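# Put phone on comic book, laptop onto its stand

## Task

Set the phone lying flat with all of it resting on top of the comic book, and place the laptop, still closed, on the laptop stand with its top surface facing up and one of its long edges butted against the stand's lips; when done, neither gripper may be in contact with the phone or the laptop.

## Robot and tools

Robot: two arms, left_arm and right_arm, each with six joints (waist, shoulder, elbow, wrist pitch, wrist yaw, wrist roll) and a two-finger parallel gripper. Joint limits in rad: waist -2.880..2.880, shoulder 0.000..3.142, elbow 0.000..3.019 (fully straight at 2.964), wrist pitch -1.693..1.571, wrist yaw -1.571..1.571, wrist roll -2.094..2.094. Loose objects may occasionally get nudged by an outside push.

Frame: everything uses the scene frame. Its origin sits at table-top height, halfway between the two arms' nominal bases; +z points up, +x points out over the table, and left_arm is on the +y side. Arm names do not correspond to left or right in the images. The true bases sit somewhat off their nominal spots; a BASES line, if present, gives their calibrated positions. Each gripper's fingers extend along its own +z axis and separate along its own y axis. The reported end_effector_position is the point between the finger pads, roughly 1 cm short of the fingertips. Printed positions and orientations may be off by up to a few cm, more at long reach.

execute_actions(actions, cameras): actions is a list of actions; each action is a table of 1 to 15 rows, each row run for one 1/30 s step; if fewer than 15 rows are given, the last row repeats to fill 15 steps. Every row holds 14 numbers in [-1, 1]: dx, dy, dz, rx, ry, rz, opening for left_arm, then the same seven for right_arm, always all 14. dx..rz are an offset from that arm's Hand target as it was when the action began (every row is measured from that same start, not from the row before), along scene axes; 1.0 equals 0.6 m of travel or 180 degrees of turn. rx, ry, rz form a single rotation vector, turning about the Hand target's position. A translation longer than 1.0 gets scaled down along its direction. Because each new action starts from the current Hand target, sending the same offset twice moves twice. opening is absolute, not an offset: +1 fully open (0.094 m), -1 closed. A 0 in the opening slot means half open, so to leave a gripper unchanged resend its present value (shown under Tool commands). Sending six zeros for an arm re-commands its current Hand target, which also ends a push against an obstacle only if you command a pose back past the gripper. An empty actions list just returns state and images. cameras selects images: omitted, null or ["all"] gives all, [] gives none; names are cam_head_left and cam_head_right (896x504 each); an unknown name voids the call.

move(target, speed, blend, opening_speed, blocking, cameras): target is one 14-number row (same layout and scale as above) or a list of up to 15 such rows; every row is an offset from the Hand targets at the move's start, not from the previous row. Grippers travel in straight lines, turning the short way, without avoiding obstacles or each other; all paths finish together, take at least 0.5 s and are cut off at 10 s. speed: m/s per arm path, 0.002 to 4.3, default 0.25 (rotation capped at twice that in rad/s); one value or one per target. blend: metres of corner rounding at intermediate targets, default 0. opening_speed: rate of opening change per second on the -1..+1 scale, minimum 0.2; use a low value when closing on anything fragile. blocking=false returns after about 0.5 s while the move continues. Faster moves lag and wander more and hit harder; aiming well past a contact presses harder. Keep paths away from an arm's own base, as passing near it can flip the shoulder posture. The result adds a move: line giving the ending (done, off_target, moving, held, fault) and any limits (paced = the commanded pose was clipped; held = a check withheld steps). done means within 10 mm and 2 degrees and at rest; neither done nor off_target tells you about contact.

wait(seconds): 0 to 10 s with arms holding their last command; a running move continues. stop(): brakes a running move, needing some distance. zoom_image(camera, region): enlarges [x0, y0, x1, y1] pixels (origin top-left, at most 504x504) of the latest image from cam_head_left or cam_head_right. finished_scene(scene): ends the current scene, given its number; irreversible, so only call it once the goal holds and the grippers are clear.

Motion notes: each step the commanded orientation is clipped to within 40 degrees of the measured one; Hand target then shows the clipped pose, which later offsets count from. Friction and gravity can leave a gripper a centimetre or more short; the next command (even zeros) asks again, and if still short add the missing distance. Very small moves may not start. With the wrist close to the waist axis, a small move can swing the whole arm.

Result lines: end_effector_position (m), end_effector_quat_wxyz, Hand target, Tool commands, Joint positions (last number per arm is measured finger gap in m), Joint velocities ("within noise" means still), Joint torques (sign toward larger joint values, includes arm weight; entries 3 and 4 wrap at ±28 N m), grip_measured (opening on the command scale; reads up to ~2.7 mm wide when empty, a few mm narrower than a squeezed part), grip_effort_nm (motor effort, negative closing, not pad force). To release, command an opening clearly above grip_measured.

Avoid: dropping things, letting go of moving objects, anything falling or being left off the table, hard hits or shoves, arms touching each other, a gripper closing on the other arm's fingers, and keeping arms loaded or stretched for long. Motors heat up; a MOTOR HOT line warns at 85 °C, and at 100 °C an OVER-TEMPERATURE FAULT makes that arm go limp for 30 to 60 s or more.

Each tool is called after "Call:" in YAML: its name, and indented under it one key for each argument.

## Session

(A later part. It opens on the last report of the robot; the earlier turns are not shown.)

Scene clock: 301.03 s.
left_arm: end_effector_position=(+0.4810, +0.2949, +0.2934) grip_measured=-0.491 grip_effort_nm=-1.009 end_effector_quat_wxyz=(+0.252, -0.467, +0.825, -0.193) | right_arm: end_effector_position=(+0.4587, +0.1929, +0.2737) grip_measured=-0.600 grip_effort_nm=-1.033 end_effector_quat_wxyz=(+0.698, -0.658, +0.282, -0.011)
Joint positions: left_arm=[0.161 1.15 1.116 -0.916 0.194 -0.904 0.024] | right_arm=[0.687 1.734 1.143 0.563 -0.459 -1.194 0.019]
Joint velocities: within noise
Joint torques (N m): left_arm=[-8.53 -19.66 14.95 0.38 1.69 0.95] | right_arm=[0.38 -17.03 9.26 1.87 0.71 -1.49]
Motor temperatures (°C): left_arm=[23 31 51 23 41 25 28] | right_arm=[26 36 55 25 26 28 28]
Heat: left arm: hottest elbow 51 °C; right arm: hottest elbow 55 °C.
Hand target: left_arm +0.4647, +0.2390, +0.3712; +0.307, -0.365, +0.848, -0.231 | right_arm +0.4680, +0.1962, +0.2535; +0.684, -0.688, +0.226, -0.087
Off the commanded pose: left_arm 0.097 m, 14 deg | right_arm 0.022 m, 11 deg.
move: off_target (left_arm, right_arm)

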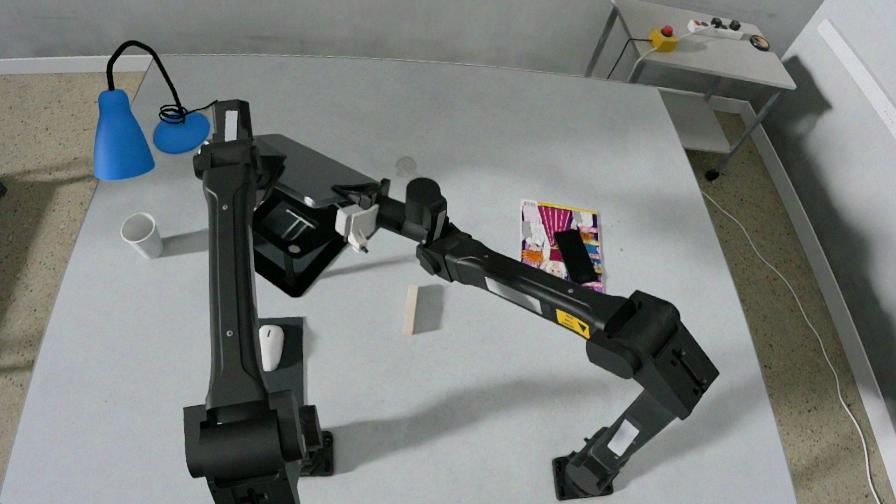

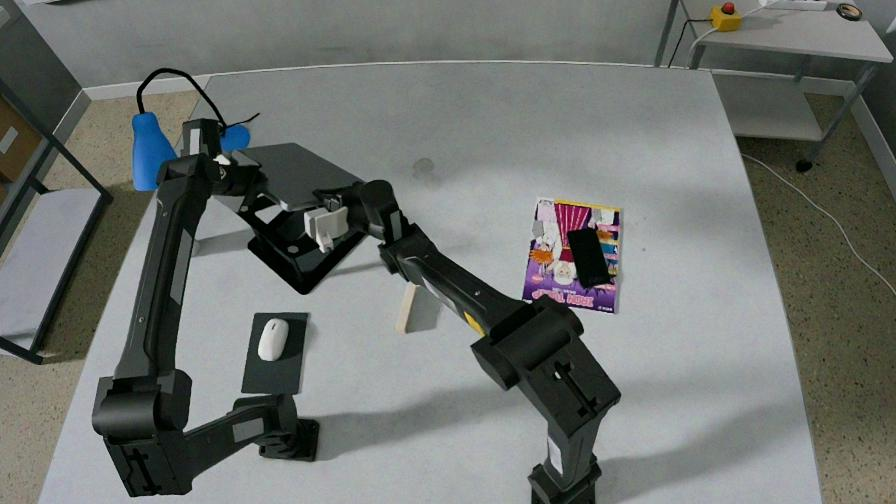

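Call:
move:
  target:
    - [0,0,-0.14,0,0,0,-0.88,0,0,-0.14,0,0,0,-0.85]
  speed: [0.12]

Call:
zoom_image:
  camera: "cam_head_left"
  region: [200, 120, 440, 340]

Call:
zoom_image:
  camera: "cam_head_right"
  region: [200, 120, 440, 340]

Scene clock: 306.23 s.
left_arm: end_effector_position=(+0.4678, +0.2925, +0.2202) grip_measured=-0.495 grip_effort_nm=-1.009 end_effector_quat_wxyz=(+0.257, -0.474, +0.820, -0.191) | right_arm: end_effector_position=(+0.4513, +0.1897, +0.1998) grip_measured=-0.599 grip_effort_nm=-1.038 end_effector_quat_wxyz=(+0.701, -0.658, +0.275, -0.006)
Joint positions: left_arm=[0.156 1.134 0.907 -0.713 0.181 -0.923 0.024] | right_arm=[0.687 1.852 1.062 0.77 -0.473 -1.192 0.019]
Joint velocities: within noise
Joint torques (N m): left_arm=[-8.41 -18.2 13.67 1.06 1.97 1.06] | right_arm=[0.32 -15.09 9.52 1.74 1.13 -1.58]
Motor temperatures (°C): left_arm=[23 31 51 23 40 25 28] | right_arm=[26 36 53 25 25 29 28]
Heat: left arm: hottest elbow 51 °C; right arm: hottest elbow 53 °C.
Hand target: left_arm +0.4647, +0.2390, +0.2870; +0.307, -0.365, +0.848, -0.231 | right_arm +0.4679, +0.1962, +0.1693; +0.684, -0.688, +0.226, -0.087
Off the commanded pose: left_arm 0.086 m, 15 deg | right_arm 0.035 m, 12 deg.
move: off_target (left_arm, right_arm)

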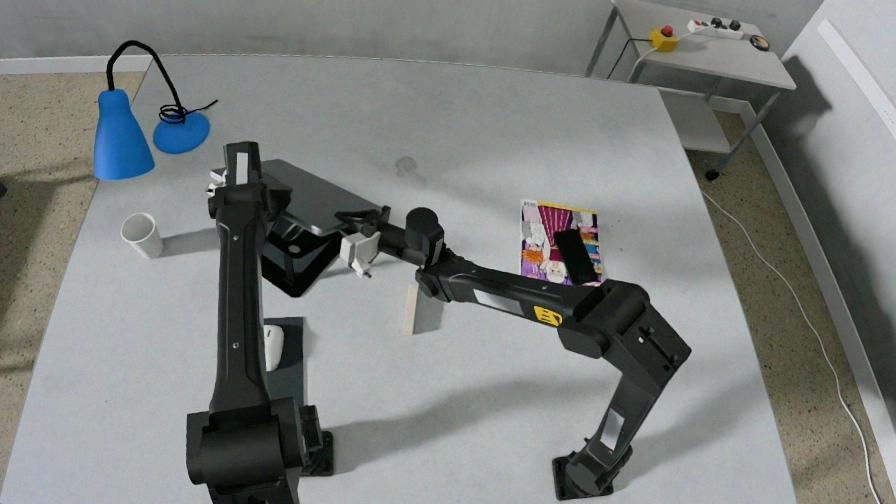

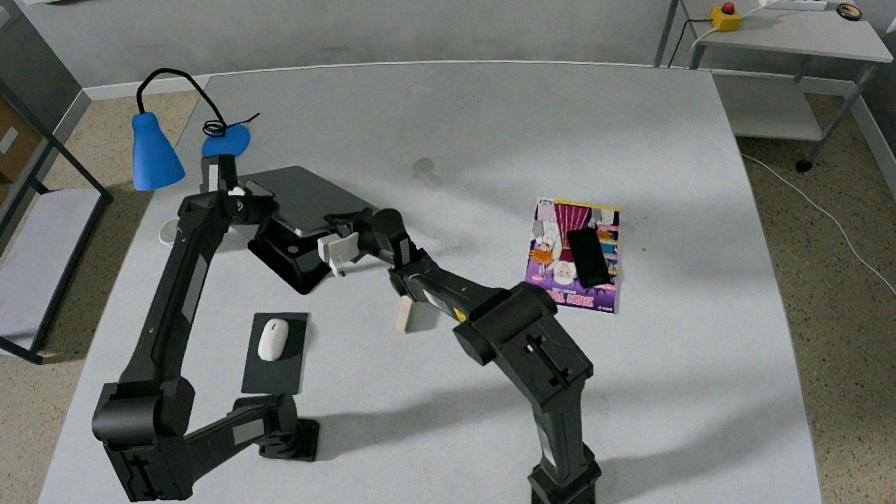

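Scaled by 2.100.

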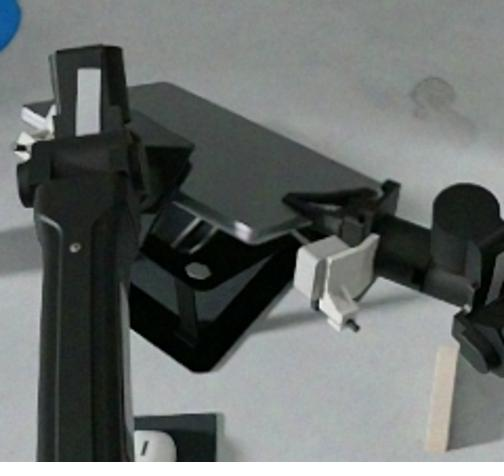

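Scaled by 2.100.

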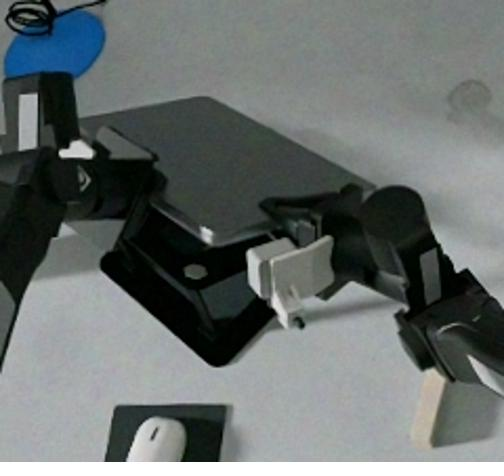

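Call:
move:
  target:
    - [0,0,-0.1,0,0,0,-0.88,0,0,-0.1,0,0,0,-0.85]
  speed: [0.1]

Call:
zoom_image:
  camera: "cam_head_left"
  region: [220, 140, 420, 320]

Call:
zoom_image:
  camera: "cam_head_right"
  region: [220, 140, 420, 320]

Scene clock: 316.17 s.
left_arm: end_effector_position=(+0.4597, +0.2923, +0.1771) grip_measured=-0.504 grip_effort_nm=-1.004 end_effector_quat_wxyz=(+0.273, -0.472, +0.815, -0.194) | right_arm: end_effector_position=(+0.4497, +0.1905, +0.1494) grip_measured=-0.598 grip_effort_nm=-1.038 end_effector_quat_wxyz=(+0.709, -0.653, +0.266, -0.007)
Joint positions: left_arm=[0.156 1.133 0.776 -0.548 0.173 -0.926 0.023] | right_arm=[0.687 1.969 1.044 0.931 -0.484 -1.191 0.019]
Joint velocities: within noise
Joint torques (N m): left_arm=[-8.94 -15.79 13 1.22 2.18 1.09] | right_arm=[0.32 -14.92 8.79 1.09 1.36 -1.58]
Motor temperatures (°C): left_arm=[23 31 50 23 40 25 28] | right_arm=[26 36 51 25 26 29 28]
Heat: left arm: hottest elbow 50 °C; right arm: hottest elbow 51 °C.
Hand target: left_arm +0.4647, +0.2390, +0.2271; +0.307, -0.365, +0.848, -0.231 | right_arm +0.4679, +0.1962, +0.1092; +0.684, -0.688, +0.226, -0.087
Off the commanded pose: left_arm 0.073 m, 14 deg | right_arm 0.044 m, 11 deg.
move: off_target (left_arm, right_arm)

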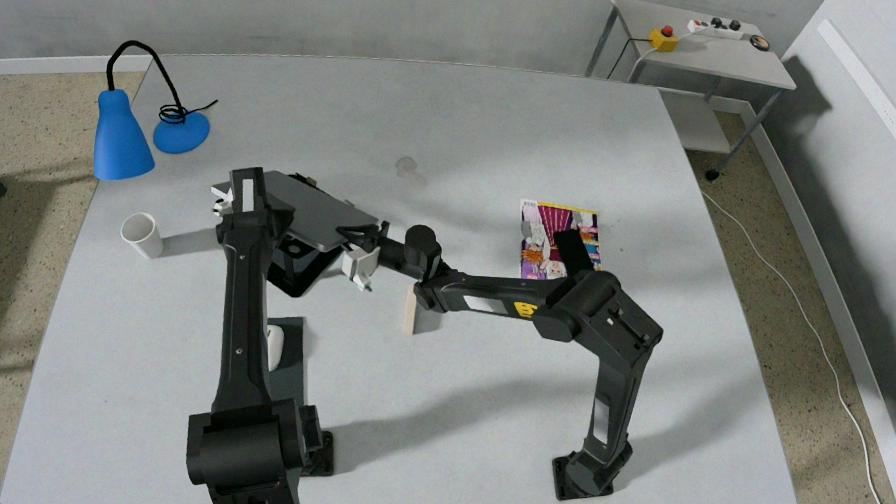

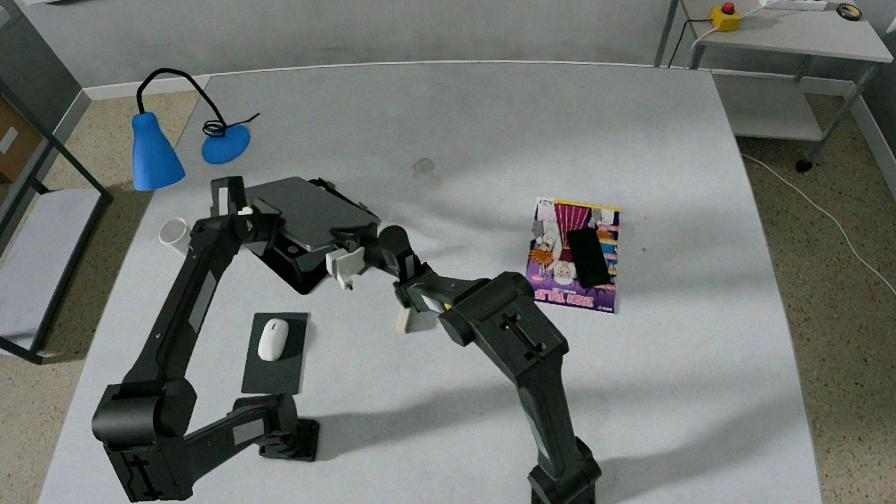

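Scaled by 2.520.

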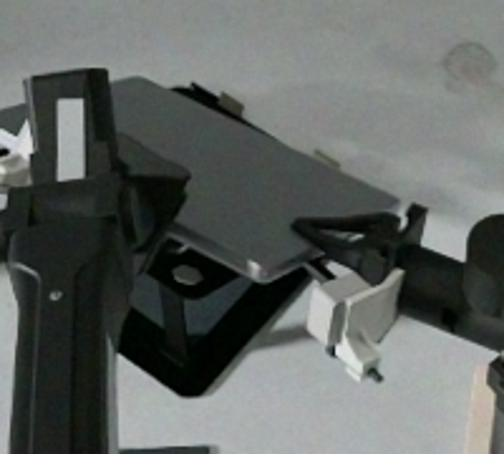

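Scaled by 2.520.

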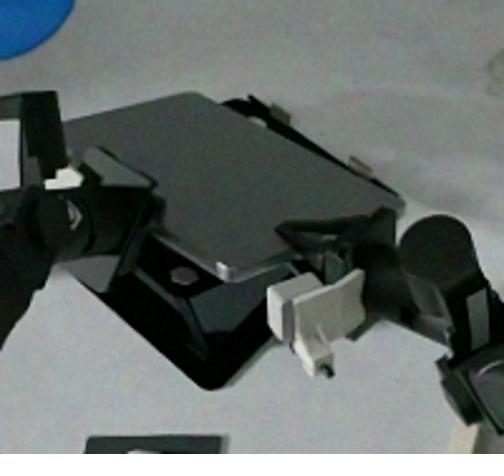

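Call:
move:
  target:
    - [0.03,-0.016,0,0,0,-0.025,-0.88,0.03,-0.012,0,0,0,-0.025,-0.85]
    - [0.03,-0.016,-0.07,0,0,-0.025,-0.88,0.03,-0.012,-0.06,0,0,-0.025,-0.85]
  speed: [0.08]

Call:
zoom_image:
  camera: "cam_head_left"
  region: [220, 140, 420, 320]

Call:
zoom_image:
  camera: "cam_head_right"
  region: [220, 140, 420, 320]

speed must be one number or one for each of the 2 targets, got a list of 1; nothing of the call was run

Scaled by 2.520.

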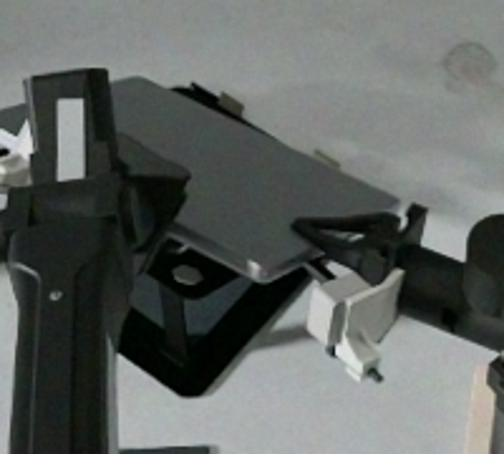

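Scaled by 2.520.

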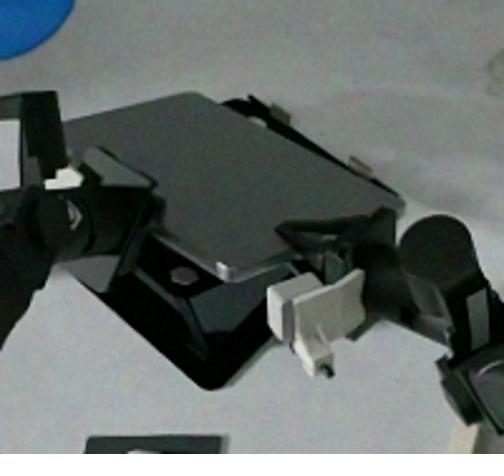

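Call:
move:
  target:
    - [0.03,-0.016,0,0,0,-0.025,-0.88,0.03,-0.012,0,0,0,-0.025,-0.85]
    - [0.03,-0.016,-0.07,0,0,-0.025,-0.88,0.03,-0.012,-0.06,0,0,-0.025,-0.85]
  speed: 0.08

Call:
zoom_image:
  camera: "cam_head_left"
  region: [220, 140, 420, 320]

Call:
zoom_image:
  camera: "cam_head_right"
  region: [220, 140, 420, 320]

Scene clock: 327.03 s.
left_arm: end_effector_position=(+0.4771, +0.2825, +0.1469) grip_measured=-0.515 grip_effort_nm=-1.004 end_effector_quat_wxyz=(+0.272, -0.441, +0.828, -0.213) | right_arm: end_effector_position=(+0.4635, +0.1832, +0.1120) grip_measured=-0.598 grip_effort_nm=-1.038 end_effector_quat_wxyz=(+0.709, -0.642, +0.288, -0.040)
Joint positions: left_arm=[0.146 1.22 0.747 -0.423 0.224 -0.882 0.023] | right_arm=[0.684 2.056 1.044 1.021 -0.403 -1.202 0.019]
Joint velocities: within noise
Joint torques (N m): left_arm=[-8.88 -14.86 11.33 1.31 2.08 1.14] | right_arm=[-0.15 -15.21 9.48 0.58 1.07 -1.46]
Motor temperatures (°C): left_arm=[23 31 49 23 41 26 29] | right_arm=[26 37 48 25 27 30 28]
Heat: left arm: hottest elbow 49 °C; right arm: hottest elbow 48 °C.
Hand target: left_arm +0.4827, +0.2294, +0.1851; +0.298, -0.331, +0.862, -0.243 | right_arm +0.4859, +0.1890, +0.0732; +0.680, -0.678, +0.253, -0.114
Off the commanded pose: left_arm 0.066 m, 14 deg | right_arm 0.045 m, 11 deg.
move: off_target (left_arm, right_arm)

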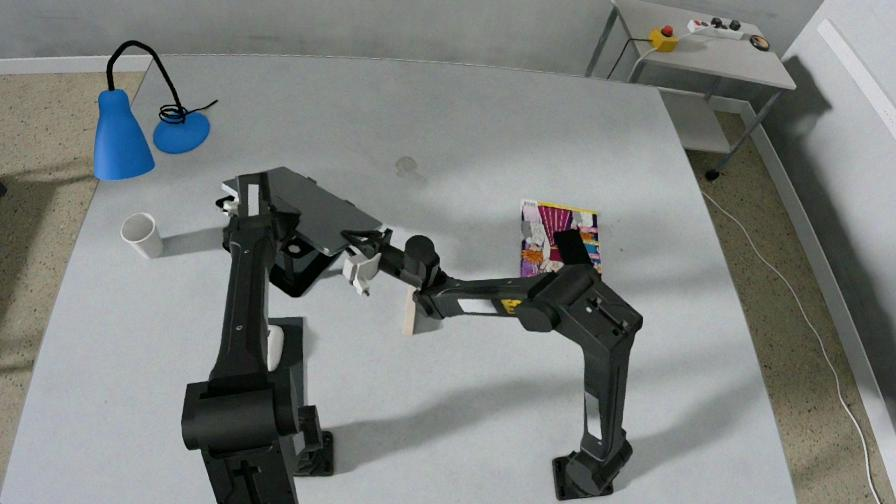

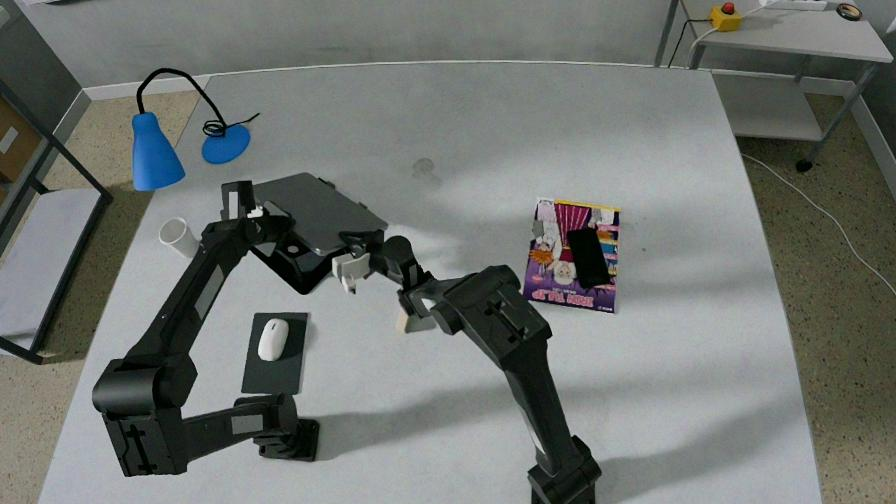

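Scaled by 2.520.

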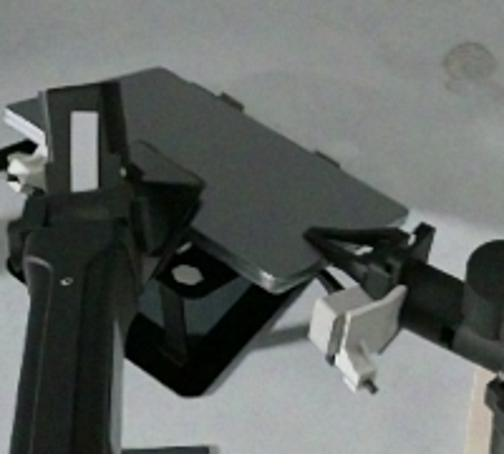

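Scaled by 2.520.

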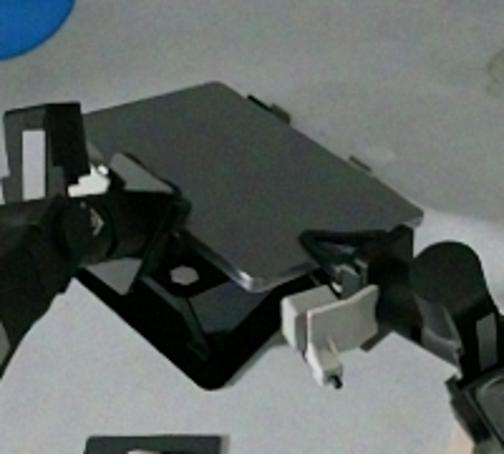

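Call:
move:
  target:
    - [0.0,0,-0.03,0,0,0,-0.88,0.0,0,-0.03,0,0,0,-0.85]
  speed: 0.06

Call:
zoom_image:
  camera: "cam_head_left"
  region: [220, 140, 420, 320]

Call:
zoom_image:
  camera: "cam_head_right"
  region: [220, 140, 420, 320]

Scene clock: 332.33 s.
left_arm: end_effector_position=(+0.4777, +0.2804, +0.1360) grip_measured=-0.516 grip_effort_nm=-1.013 end_effector_quat_wxyz=(+0.278, -0.436, +0.828, -0.217) | right_arm: end_effector_position=(+0.4641, +0.1816, +0.0989) grip_measured=-0.598 grip_effort_nm=-1.038 end_effector_quat_wxyz=(+0.712, -0.641, +0.283, -0.049)
Joint positions: left_arm=[0.143 1.234 0.719 -0.367 0.229 -0.88 0.023] | right_arm=[0.683 2.091 1.044 1.066 -0.398 -1.216 0.019]
Joint velocities: within noise
Joint torques (N m): left_arm=[-8.47 -14.56 10.73 1.42 1.87 1.16] | right_arm=[-0.03 -14.56 9.51 0.21 0.9 -1.35]
Motor temperatures (°C): left_arm=[23 31 48 24 42 26 29] | right_arm=[26 37 47 25 27 30 28]
Heat: left arm: hottest elbow 48 °C; right arm: hottest elbow 47 °C.
Hand target: left_arm +0.4827, +0.2294, +0.1671; +0.298, -0.331, +0.862, -0.243 | right_arm +0.4859, +0.1890, +0.0553; +0.680, -0.678, +0.253, -0.114
Off the commanded pose: left_arm 0.060 m, 13 deg | right_arm 0.049 m, 10 deg.
move: off_target (left_arm, right_arm)

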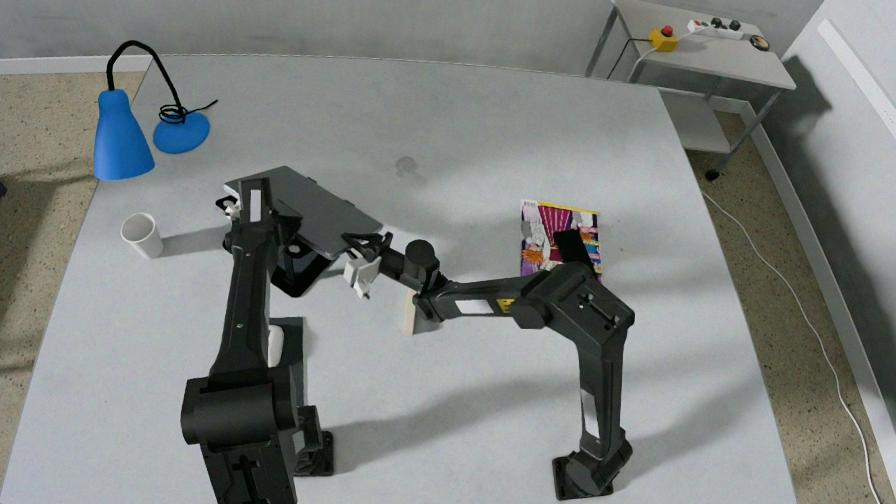

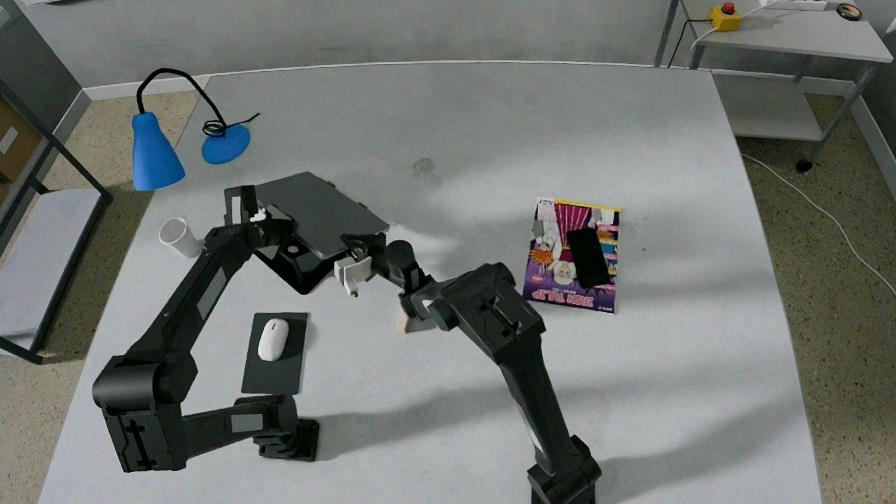

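Scaled by 2.520.

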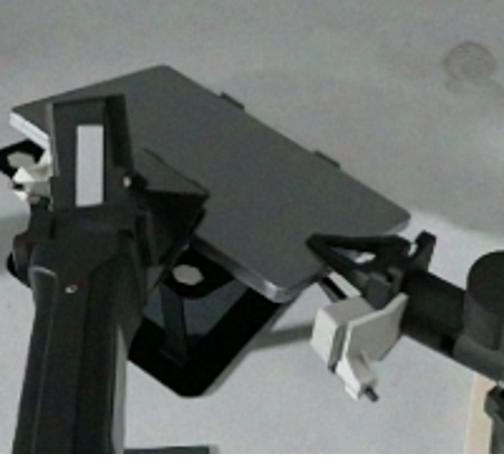

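Scaled by 2.520.

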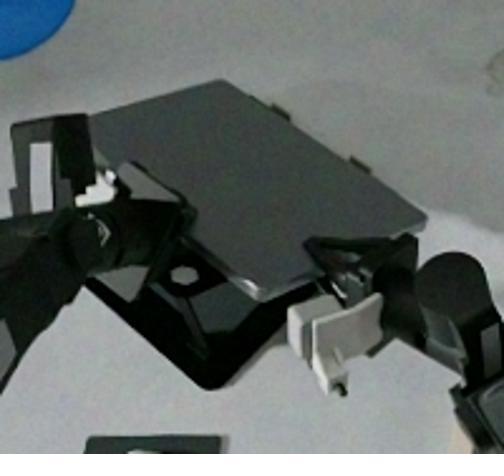

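Call:
move:
  target:
    - [0.0,0,-0.035,0,0,0,-0.88,0.0,0,-0.03,0,0,0,-0.85]
  speed: 0.06

Call:
zoom_image:
  camera: "cam_head_left"
  region: [220, 140, 420, 320]

Call:
zoom_image:
  camera: "cam_head_right"
  region: [220, 140, 420, 320]

Scene clock: 336.50 s.
left_arm: end_effector_position=(+0.4808, +0.2771, +0.1309) grip_measured=-0.519 grip_effort_nm=-1.009 end_effector_quat_wxyz=(+0.286, -0.430, +0.827, -0.223) | right_arm: end_effector_position=(+0.4660, +0.1783, +0.0924) grip_measured=-0.598 grip_effort_nm=-1.033 end_effector_quat_wxyz=(+0.717, -0.635, +0.281, -0.055)
Joint positions: left_arm=[0.136 1.245 0.702 -0.315 0.232 -0.88 0.023] | right_arm=[0.678 2.116 1.044 1.109 -0.394 -1.217 0.019]
Joint velocities: within noise
Joint torques (N m): left_arm=[-7.65 -12.51 9.44 2.04 1.75 1.15] | right_arm=[0.32 -13.74 9.48 0.21 0.73 -1.35]
Motor temperatures (°C): left_arm=[23 31 48 24 41 26 29] | right_arm=[26 37 46 25 27 30 28]
Heat: left arm: hottest elbow 48 °C; right arm: hottest elbow 46 °C.
Hand target: left_arm +0.4828, +0.2293, +0.1461; +0.298, -0.331, +0.862, -0.243 | right_arm +0.4860, +0.1889, +0.0373; +0.680, -0.678, +0.253, -0.114
Off the commanded pose: left_arm 0.050 m, 12 deg | right_arm 0.060 m, 10 deg.
move: off_target (left_arm, right_arm)

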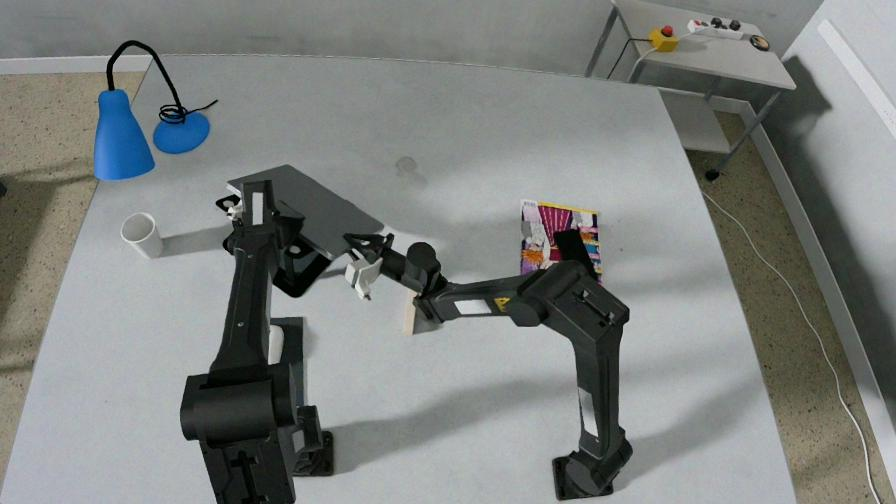

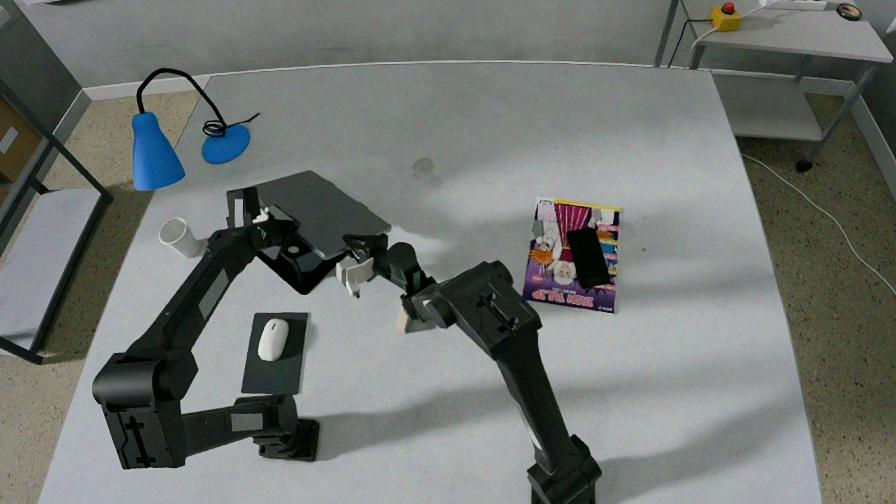

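Scaled by 2.520.

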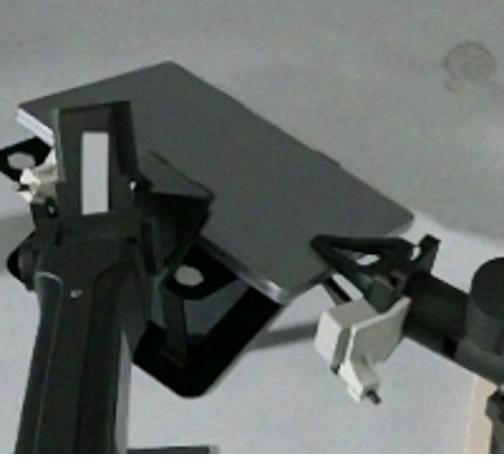

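Scaled by 2.520.

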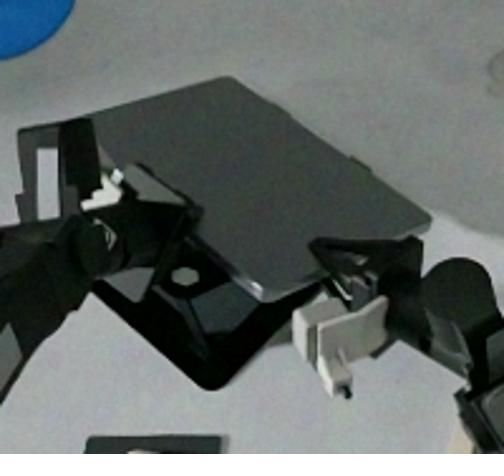

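Call:
move:
  target:
    - [-0.01,0.005,0.04,0,0,0,-0.88,-0.01,0.005,0.05,0,0,0,-0.85]
    - [-0.045,0.022,0.03,0,0,0,-0.88,-0.045,0.025,0.04,0,0,0,-0.85]
    - [-0.045,0.022,0.0,0,0,0,-0.88,-0.045,0.025,0.0,0,0,0,-0.85]
  speed: 0.06

Call:
zoom_image:
  camera: "cam_head_left"
  region: [220, 140, 420, 320]

Call:
zoom_image:
  camera: "cam_head_right"
  region: [220, 140, 420, 320]

Scene clock: 340.87 s.
left_arm: end_effector_position=(+0.4728, +0.2833, +0.1313) grip_measured=-0.526 grip_effort_nm=-1.009 end_effector_quat_wxyz=(+0.297, -0.421, +0.828, -0.224) | right_arm: end_effector_position=(+0.4599, +0.1865, +0.0952) grip_measured=-0.598 grip_effort_nm=-1.038 end_effector_quat_wxyz=(+0.722, -0.628, +0.285, -0.062)
Joint positions: left_arm=[0.159 1.22 0.673 -0.296 0.249 -0.848 0.022] | right_arm=[0.703 2.117 1.043 1.129 -0.35 -1.213 0.019]
Joint velocities: within noise
Joint torques (N m): left_arm=[-6.24 -15.09 7.12 0.43 2.33 1.18] | right_arm=[2.08 -14.74 7.39 0.02 0.89 -1.36]
Motor temperatures (°C): left_arm=[23 31 47 24 41 26 29] | right_arm=[26 37 46 25 26 30 28]
Heat: left arm: hottest elbow 47 °C; right arm: hottest elbow 46 °C.
Hand target: left_arm +0.4557, +0.2427, +0.1462; +0.298, -0.331, +0.861, -0.243 | right_arm +0.4591, +0.2040, +0.0373; +0.680, -0.678, +0.253, -0.114
Off the commanded pose: left_arm 0.047 m, 11 deg | right_arm 0.060 m, 10 deg.
move: off_target (left_arm, right_arm)

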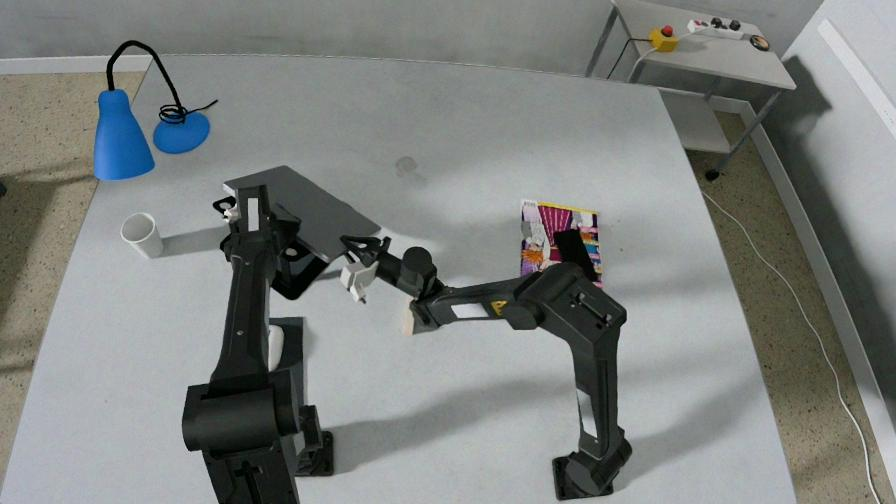

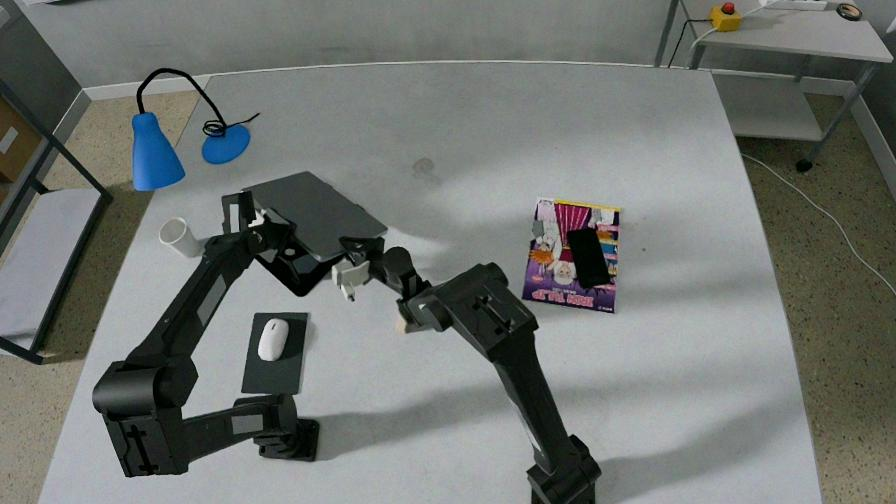

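Scaled by 2.520.

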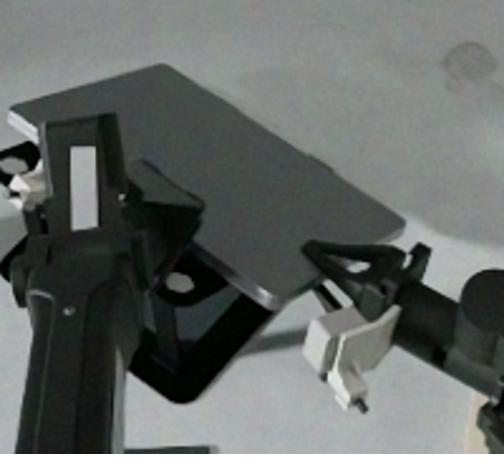

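Scaled by 2.520.

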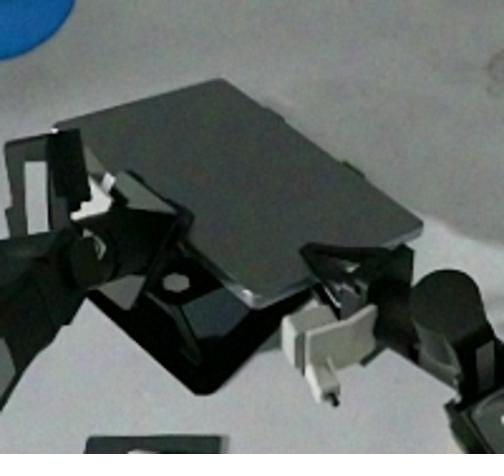

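Call:
move:
  target:
    - [0,0,0.11,0,0,0,-0.88,0,0,0.1,0,0,0,-0.85]
    - [-0.032,0.016,0.11,0,0,0,-0.88,-0.032,0.018,0.1,0,0,0,-0.85]
  speed: 0.08

Call:
zoom_image:
  camera: "cam_head_left"
  region: [220, 140, 420, 320]

Call:
zoom_image:
  camera: "cam_head_right"
  region: [220, 140, 420, 320]

Scene clock: 346.13 s.
left_arm: end_effector_position=(+0.4381, +0.2964, +0.1505) grip_measured=-0.528 grip_effort_nm=-1.009 end_effector_quat_wxyz=(+0.269, -0.443, +0.829, -0.209) | right_arm: end_effector_position=(+0.4341, +0.1998, +0.1131) grip_measured=-0.593 grip_effort_nm=-1.038 end_effector_quat_wxyz=(+0.705, -0.642, +0.298, -0.045)
Joint positions: left_arm=[0.211 1.113 0.684 -0.489 0.259 -0.83 0.022] | right_arm=[0.75 2.029 1.004 1.022 -0.316 -1.201 0.019]
Joint velocities: within noise
Joint torques (N m): left_arm=[-6.53 -17.03 14.31 -0.92 2.94 1.29] | right_arm=[1.9 -18.49 8.66 -0.05 1.24 -1.42]
Motor temperatures (°C): left_arm=[23 31 46 24 43 26 29] | right_arm=[26 37 45 25 27 30 28]
Heat: left arm: hottest elbow 46 °C; right arm: hottest elbow 45 °C.
Hand target: left_arm +0.4366, +0.2522, +0.2122; +0.298, -0.331, +0.862, -0.243 | right_arm +0.4399, +0.2147, +0.0973; +0.680, -0.678, +0.253, -0.114
Off the commanded pose: left_arm 0.076 m, 14 deg | right_arm 0.023 m, 11 deg.
move: off_target (left_arm, right_arm)

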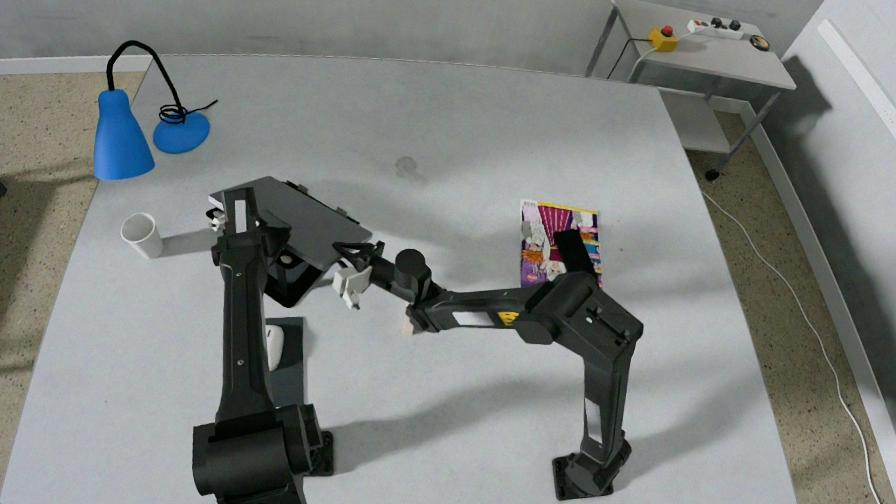

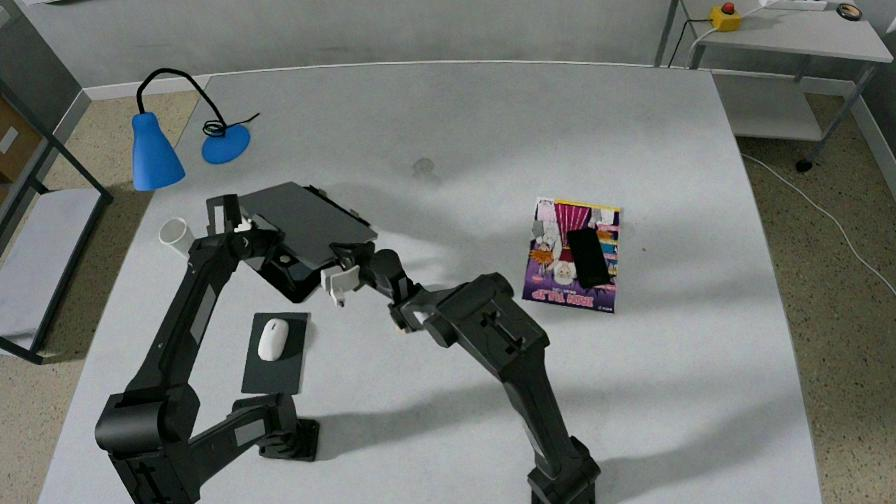

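Scaled by 2.520.

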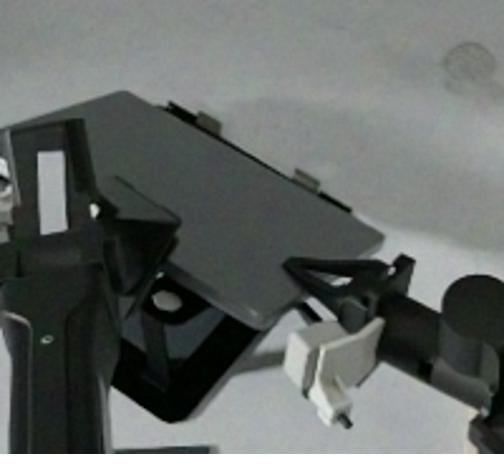

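Scaled by 2.520.

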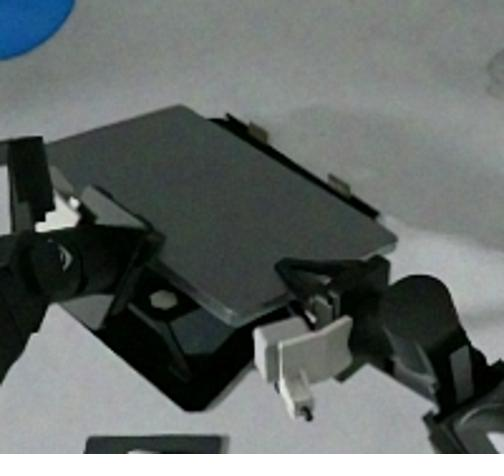

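Call:
move:
  target:
    - [0,0,-0.08,0,0,0,-0.88,0,0,-0.06,0,0,0,-0.85]
  speed: 0.06

Call:
zoom_image:
  camera: "cam_head_left"
  region: [220, 140, 420, 320]

Call:
zoom_image:
  camera: "cam_head_right"
  region: [220, 140, 420, 320]

Scene clock: 349.87 s.
left_arm: end_effector_position=(+0.4395, +0.2958, +0.1424) grip_measured=-0.528 grip_effort_nm=-1.013 end_effector_quat_wxyz=(+0.290, -0.434, +0.825, -0.218) | right_arm: end_effector_position=(+0.4344, +0.1987, +0.1042) grip_measured=-0.593 grip_effort_nm=-1.038 end_effector_quat_wxyz=(+0.713, -0.636, +0.291, -0.055)
Joint positions: left_arm=[0.212 1.113 0.638 -0.395 0.267 -0.826 0.022] | right_arm=[0.751 2.063 1.004 1.082 -0.309 -1.212 0.019]
Joint velocities: within noise
Joint torques (N m): left_arm=[-6.48 -12.86 9.62 0.84 2.7 1.28] | right_arm=[1.67 -15.15 8.39 0.23 0.93 -1.35]
Motor temperatures (°C): left_arm=[23 31 46 24 44 26 29] | right_arm=[26 37 45 25 27 30 28]
Heat: left arm: hottest elbow 46 °C; right arm: hottest elbow 45 °C.
Hand target: left_arm +0.4365, +0.2521, +0.1640; +0.298, -0.331, +0.862, -0.243 | right_arm +0.4399, +0.2147, +0.0614; +0.680, -0.678, +0.253, -0.114
Off the commanded pose: left_arm 0.049 m, 13 deg | right_arm 0.046 m, 10 deg.
move: off_target (left_arm, right_arm)

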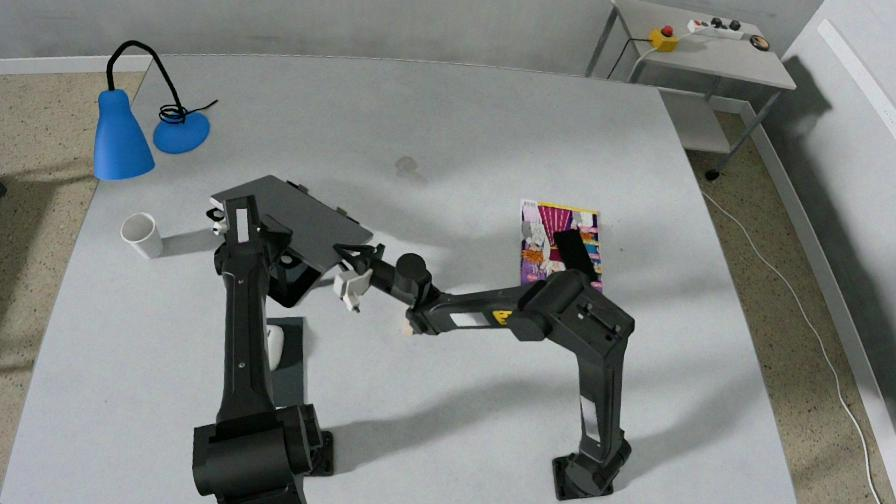

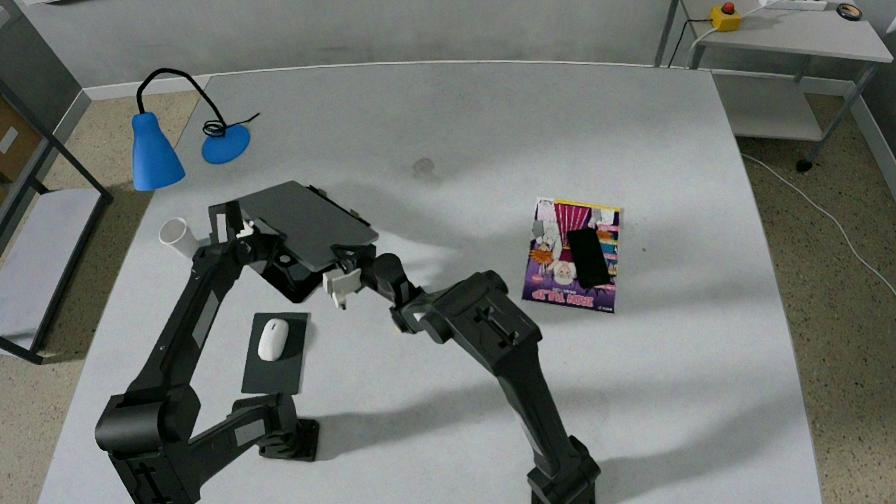

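Scaled by 2.520.

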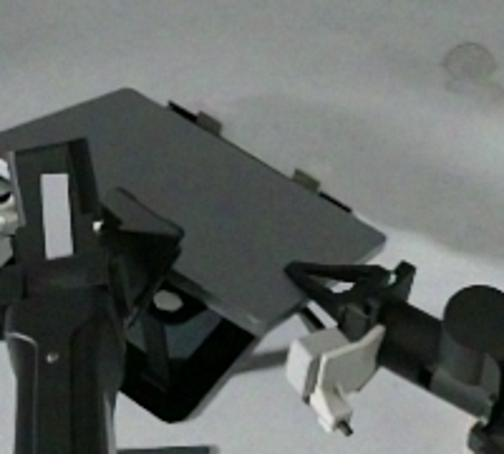

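Scaled by 2.520.

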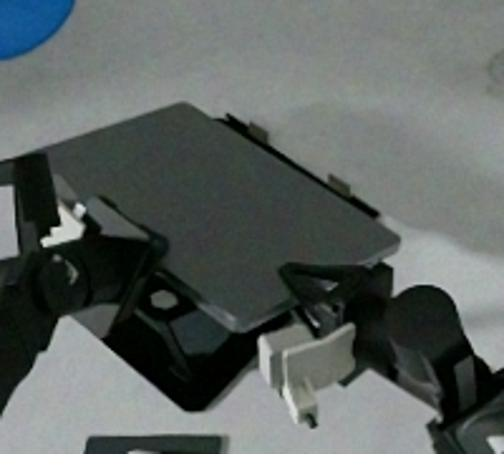

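Call:
move:
  target:
    - [0,0,0,0,0,0,-0.88,0,0,0.04,0,0,0,-0.7]
    - [0,0,0,0,0,0,-0.88,0,0,0.04,0,0,0,-0.3]
    - [0,0,0,0,0,0,-0.88,-0.07,-0.16,0.04,0,0,0,-0.3]
  speed: [0.06,0.06,0.08]
  opening_speed: 0.4

Call:
zoom_image:
  camera: "cam_head_left"
  region: [220, 140, 420, 320]

Call:
zoom_image:
  camera: "cam_head_right"
  region: [220, 140, 420, 320]

Scene clock: 357.27 s.
left_arm: end_effector_position=(+0.4279, +0.2455, +0.1362) grip_measured=-0.557 grip_effort_nm=-1.009 end_effector_quat_wxyz=(+0.256, -0.356, +0.864, -0.249) | right_arm: end_effector_position=(+0.3965, +0.1250, +0.0791) grip_measured=-0.299 grip_effort_nm=-0.032 end_effector_quat_wxyz=(+0.676, -0.683, +0.257, -0.105)
Joint positions: left_arm=[0.127 1.098 0.621 -0.437 0.347 -0.746 0.021] | right_arm=[0.692 1.975 0.771 1.134 -0.357 -1.389 0.033]
Joint velocities: within noise
Joint torques (N m): left_arm=[-1.2 -10.87 12.23 1.66 -0.45 0.52] | right_arm=[-0.26 -19.25 3.63 2.25 -0.07 0.12]
Motor temperatures (°C): left_arm=[23 31 45 24 44 26 29] | right_arm=[26 37 44 25 26 30 28]
Heat: left arm: hottest elbow 45 °C; right arm: hottest elbow 44 °C.
Hand target: left_arm +0.4365, +0.2522, +0.1641; +0.298, -0.331, +0.862, -0.243 | right_arm +0.3980, +0.1187, +0.0855; +0.681, -0.678, +0.253, -0.114
Off the commanded pose: left_arm 0.030 m, 6 deg | right_arm 0.009 m, 1 deg.
move: off_target (left_arm); target 2's new opening was sent with right_arm's hand 0.025 m and 10 deg from that target

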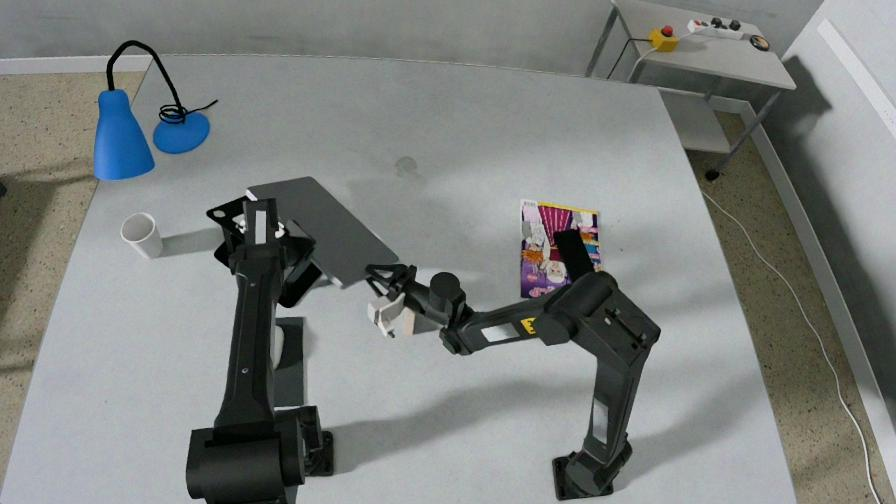

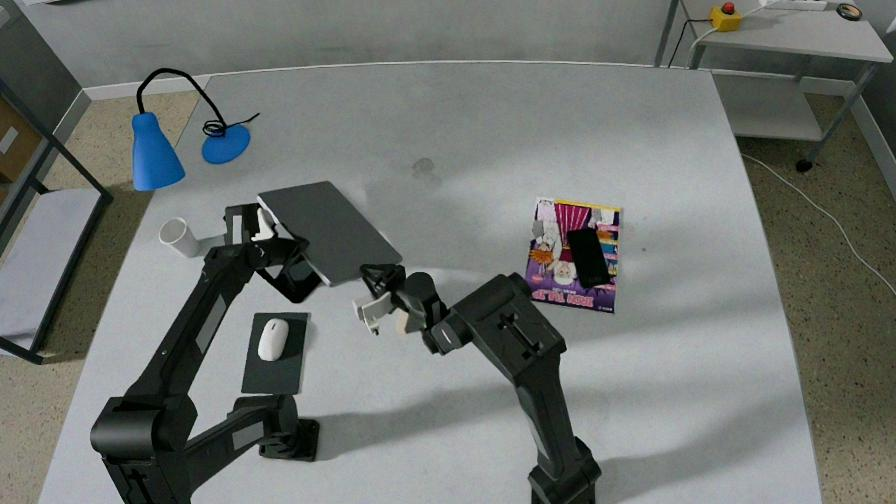

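Scaled by 2.520.

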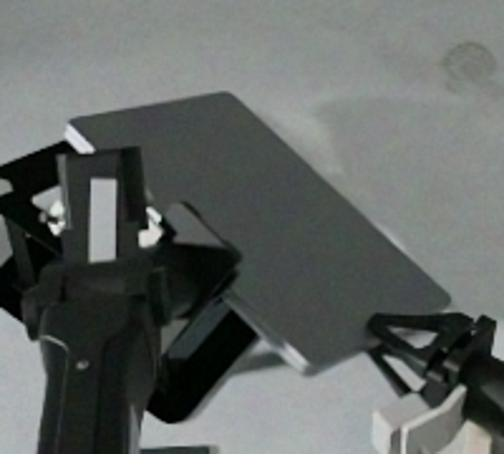

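Scaled by 2.520.

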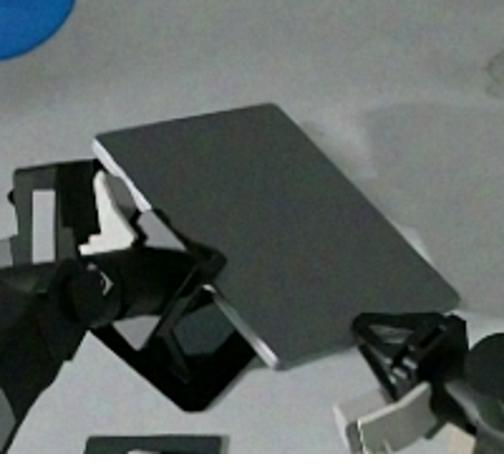

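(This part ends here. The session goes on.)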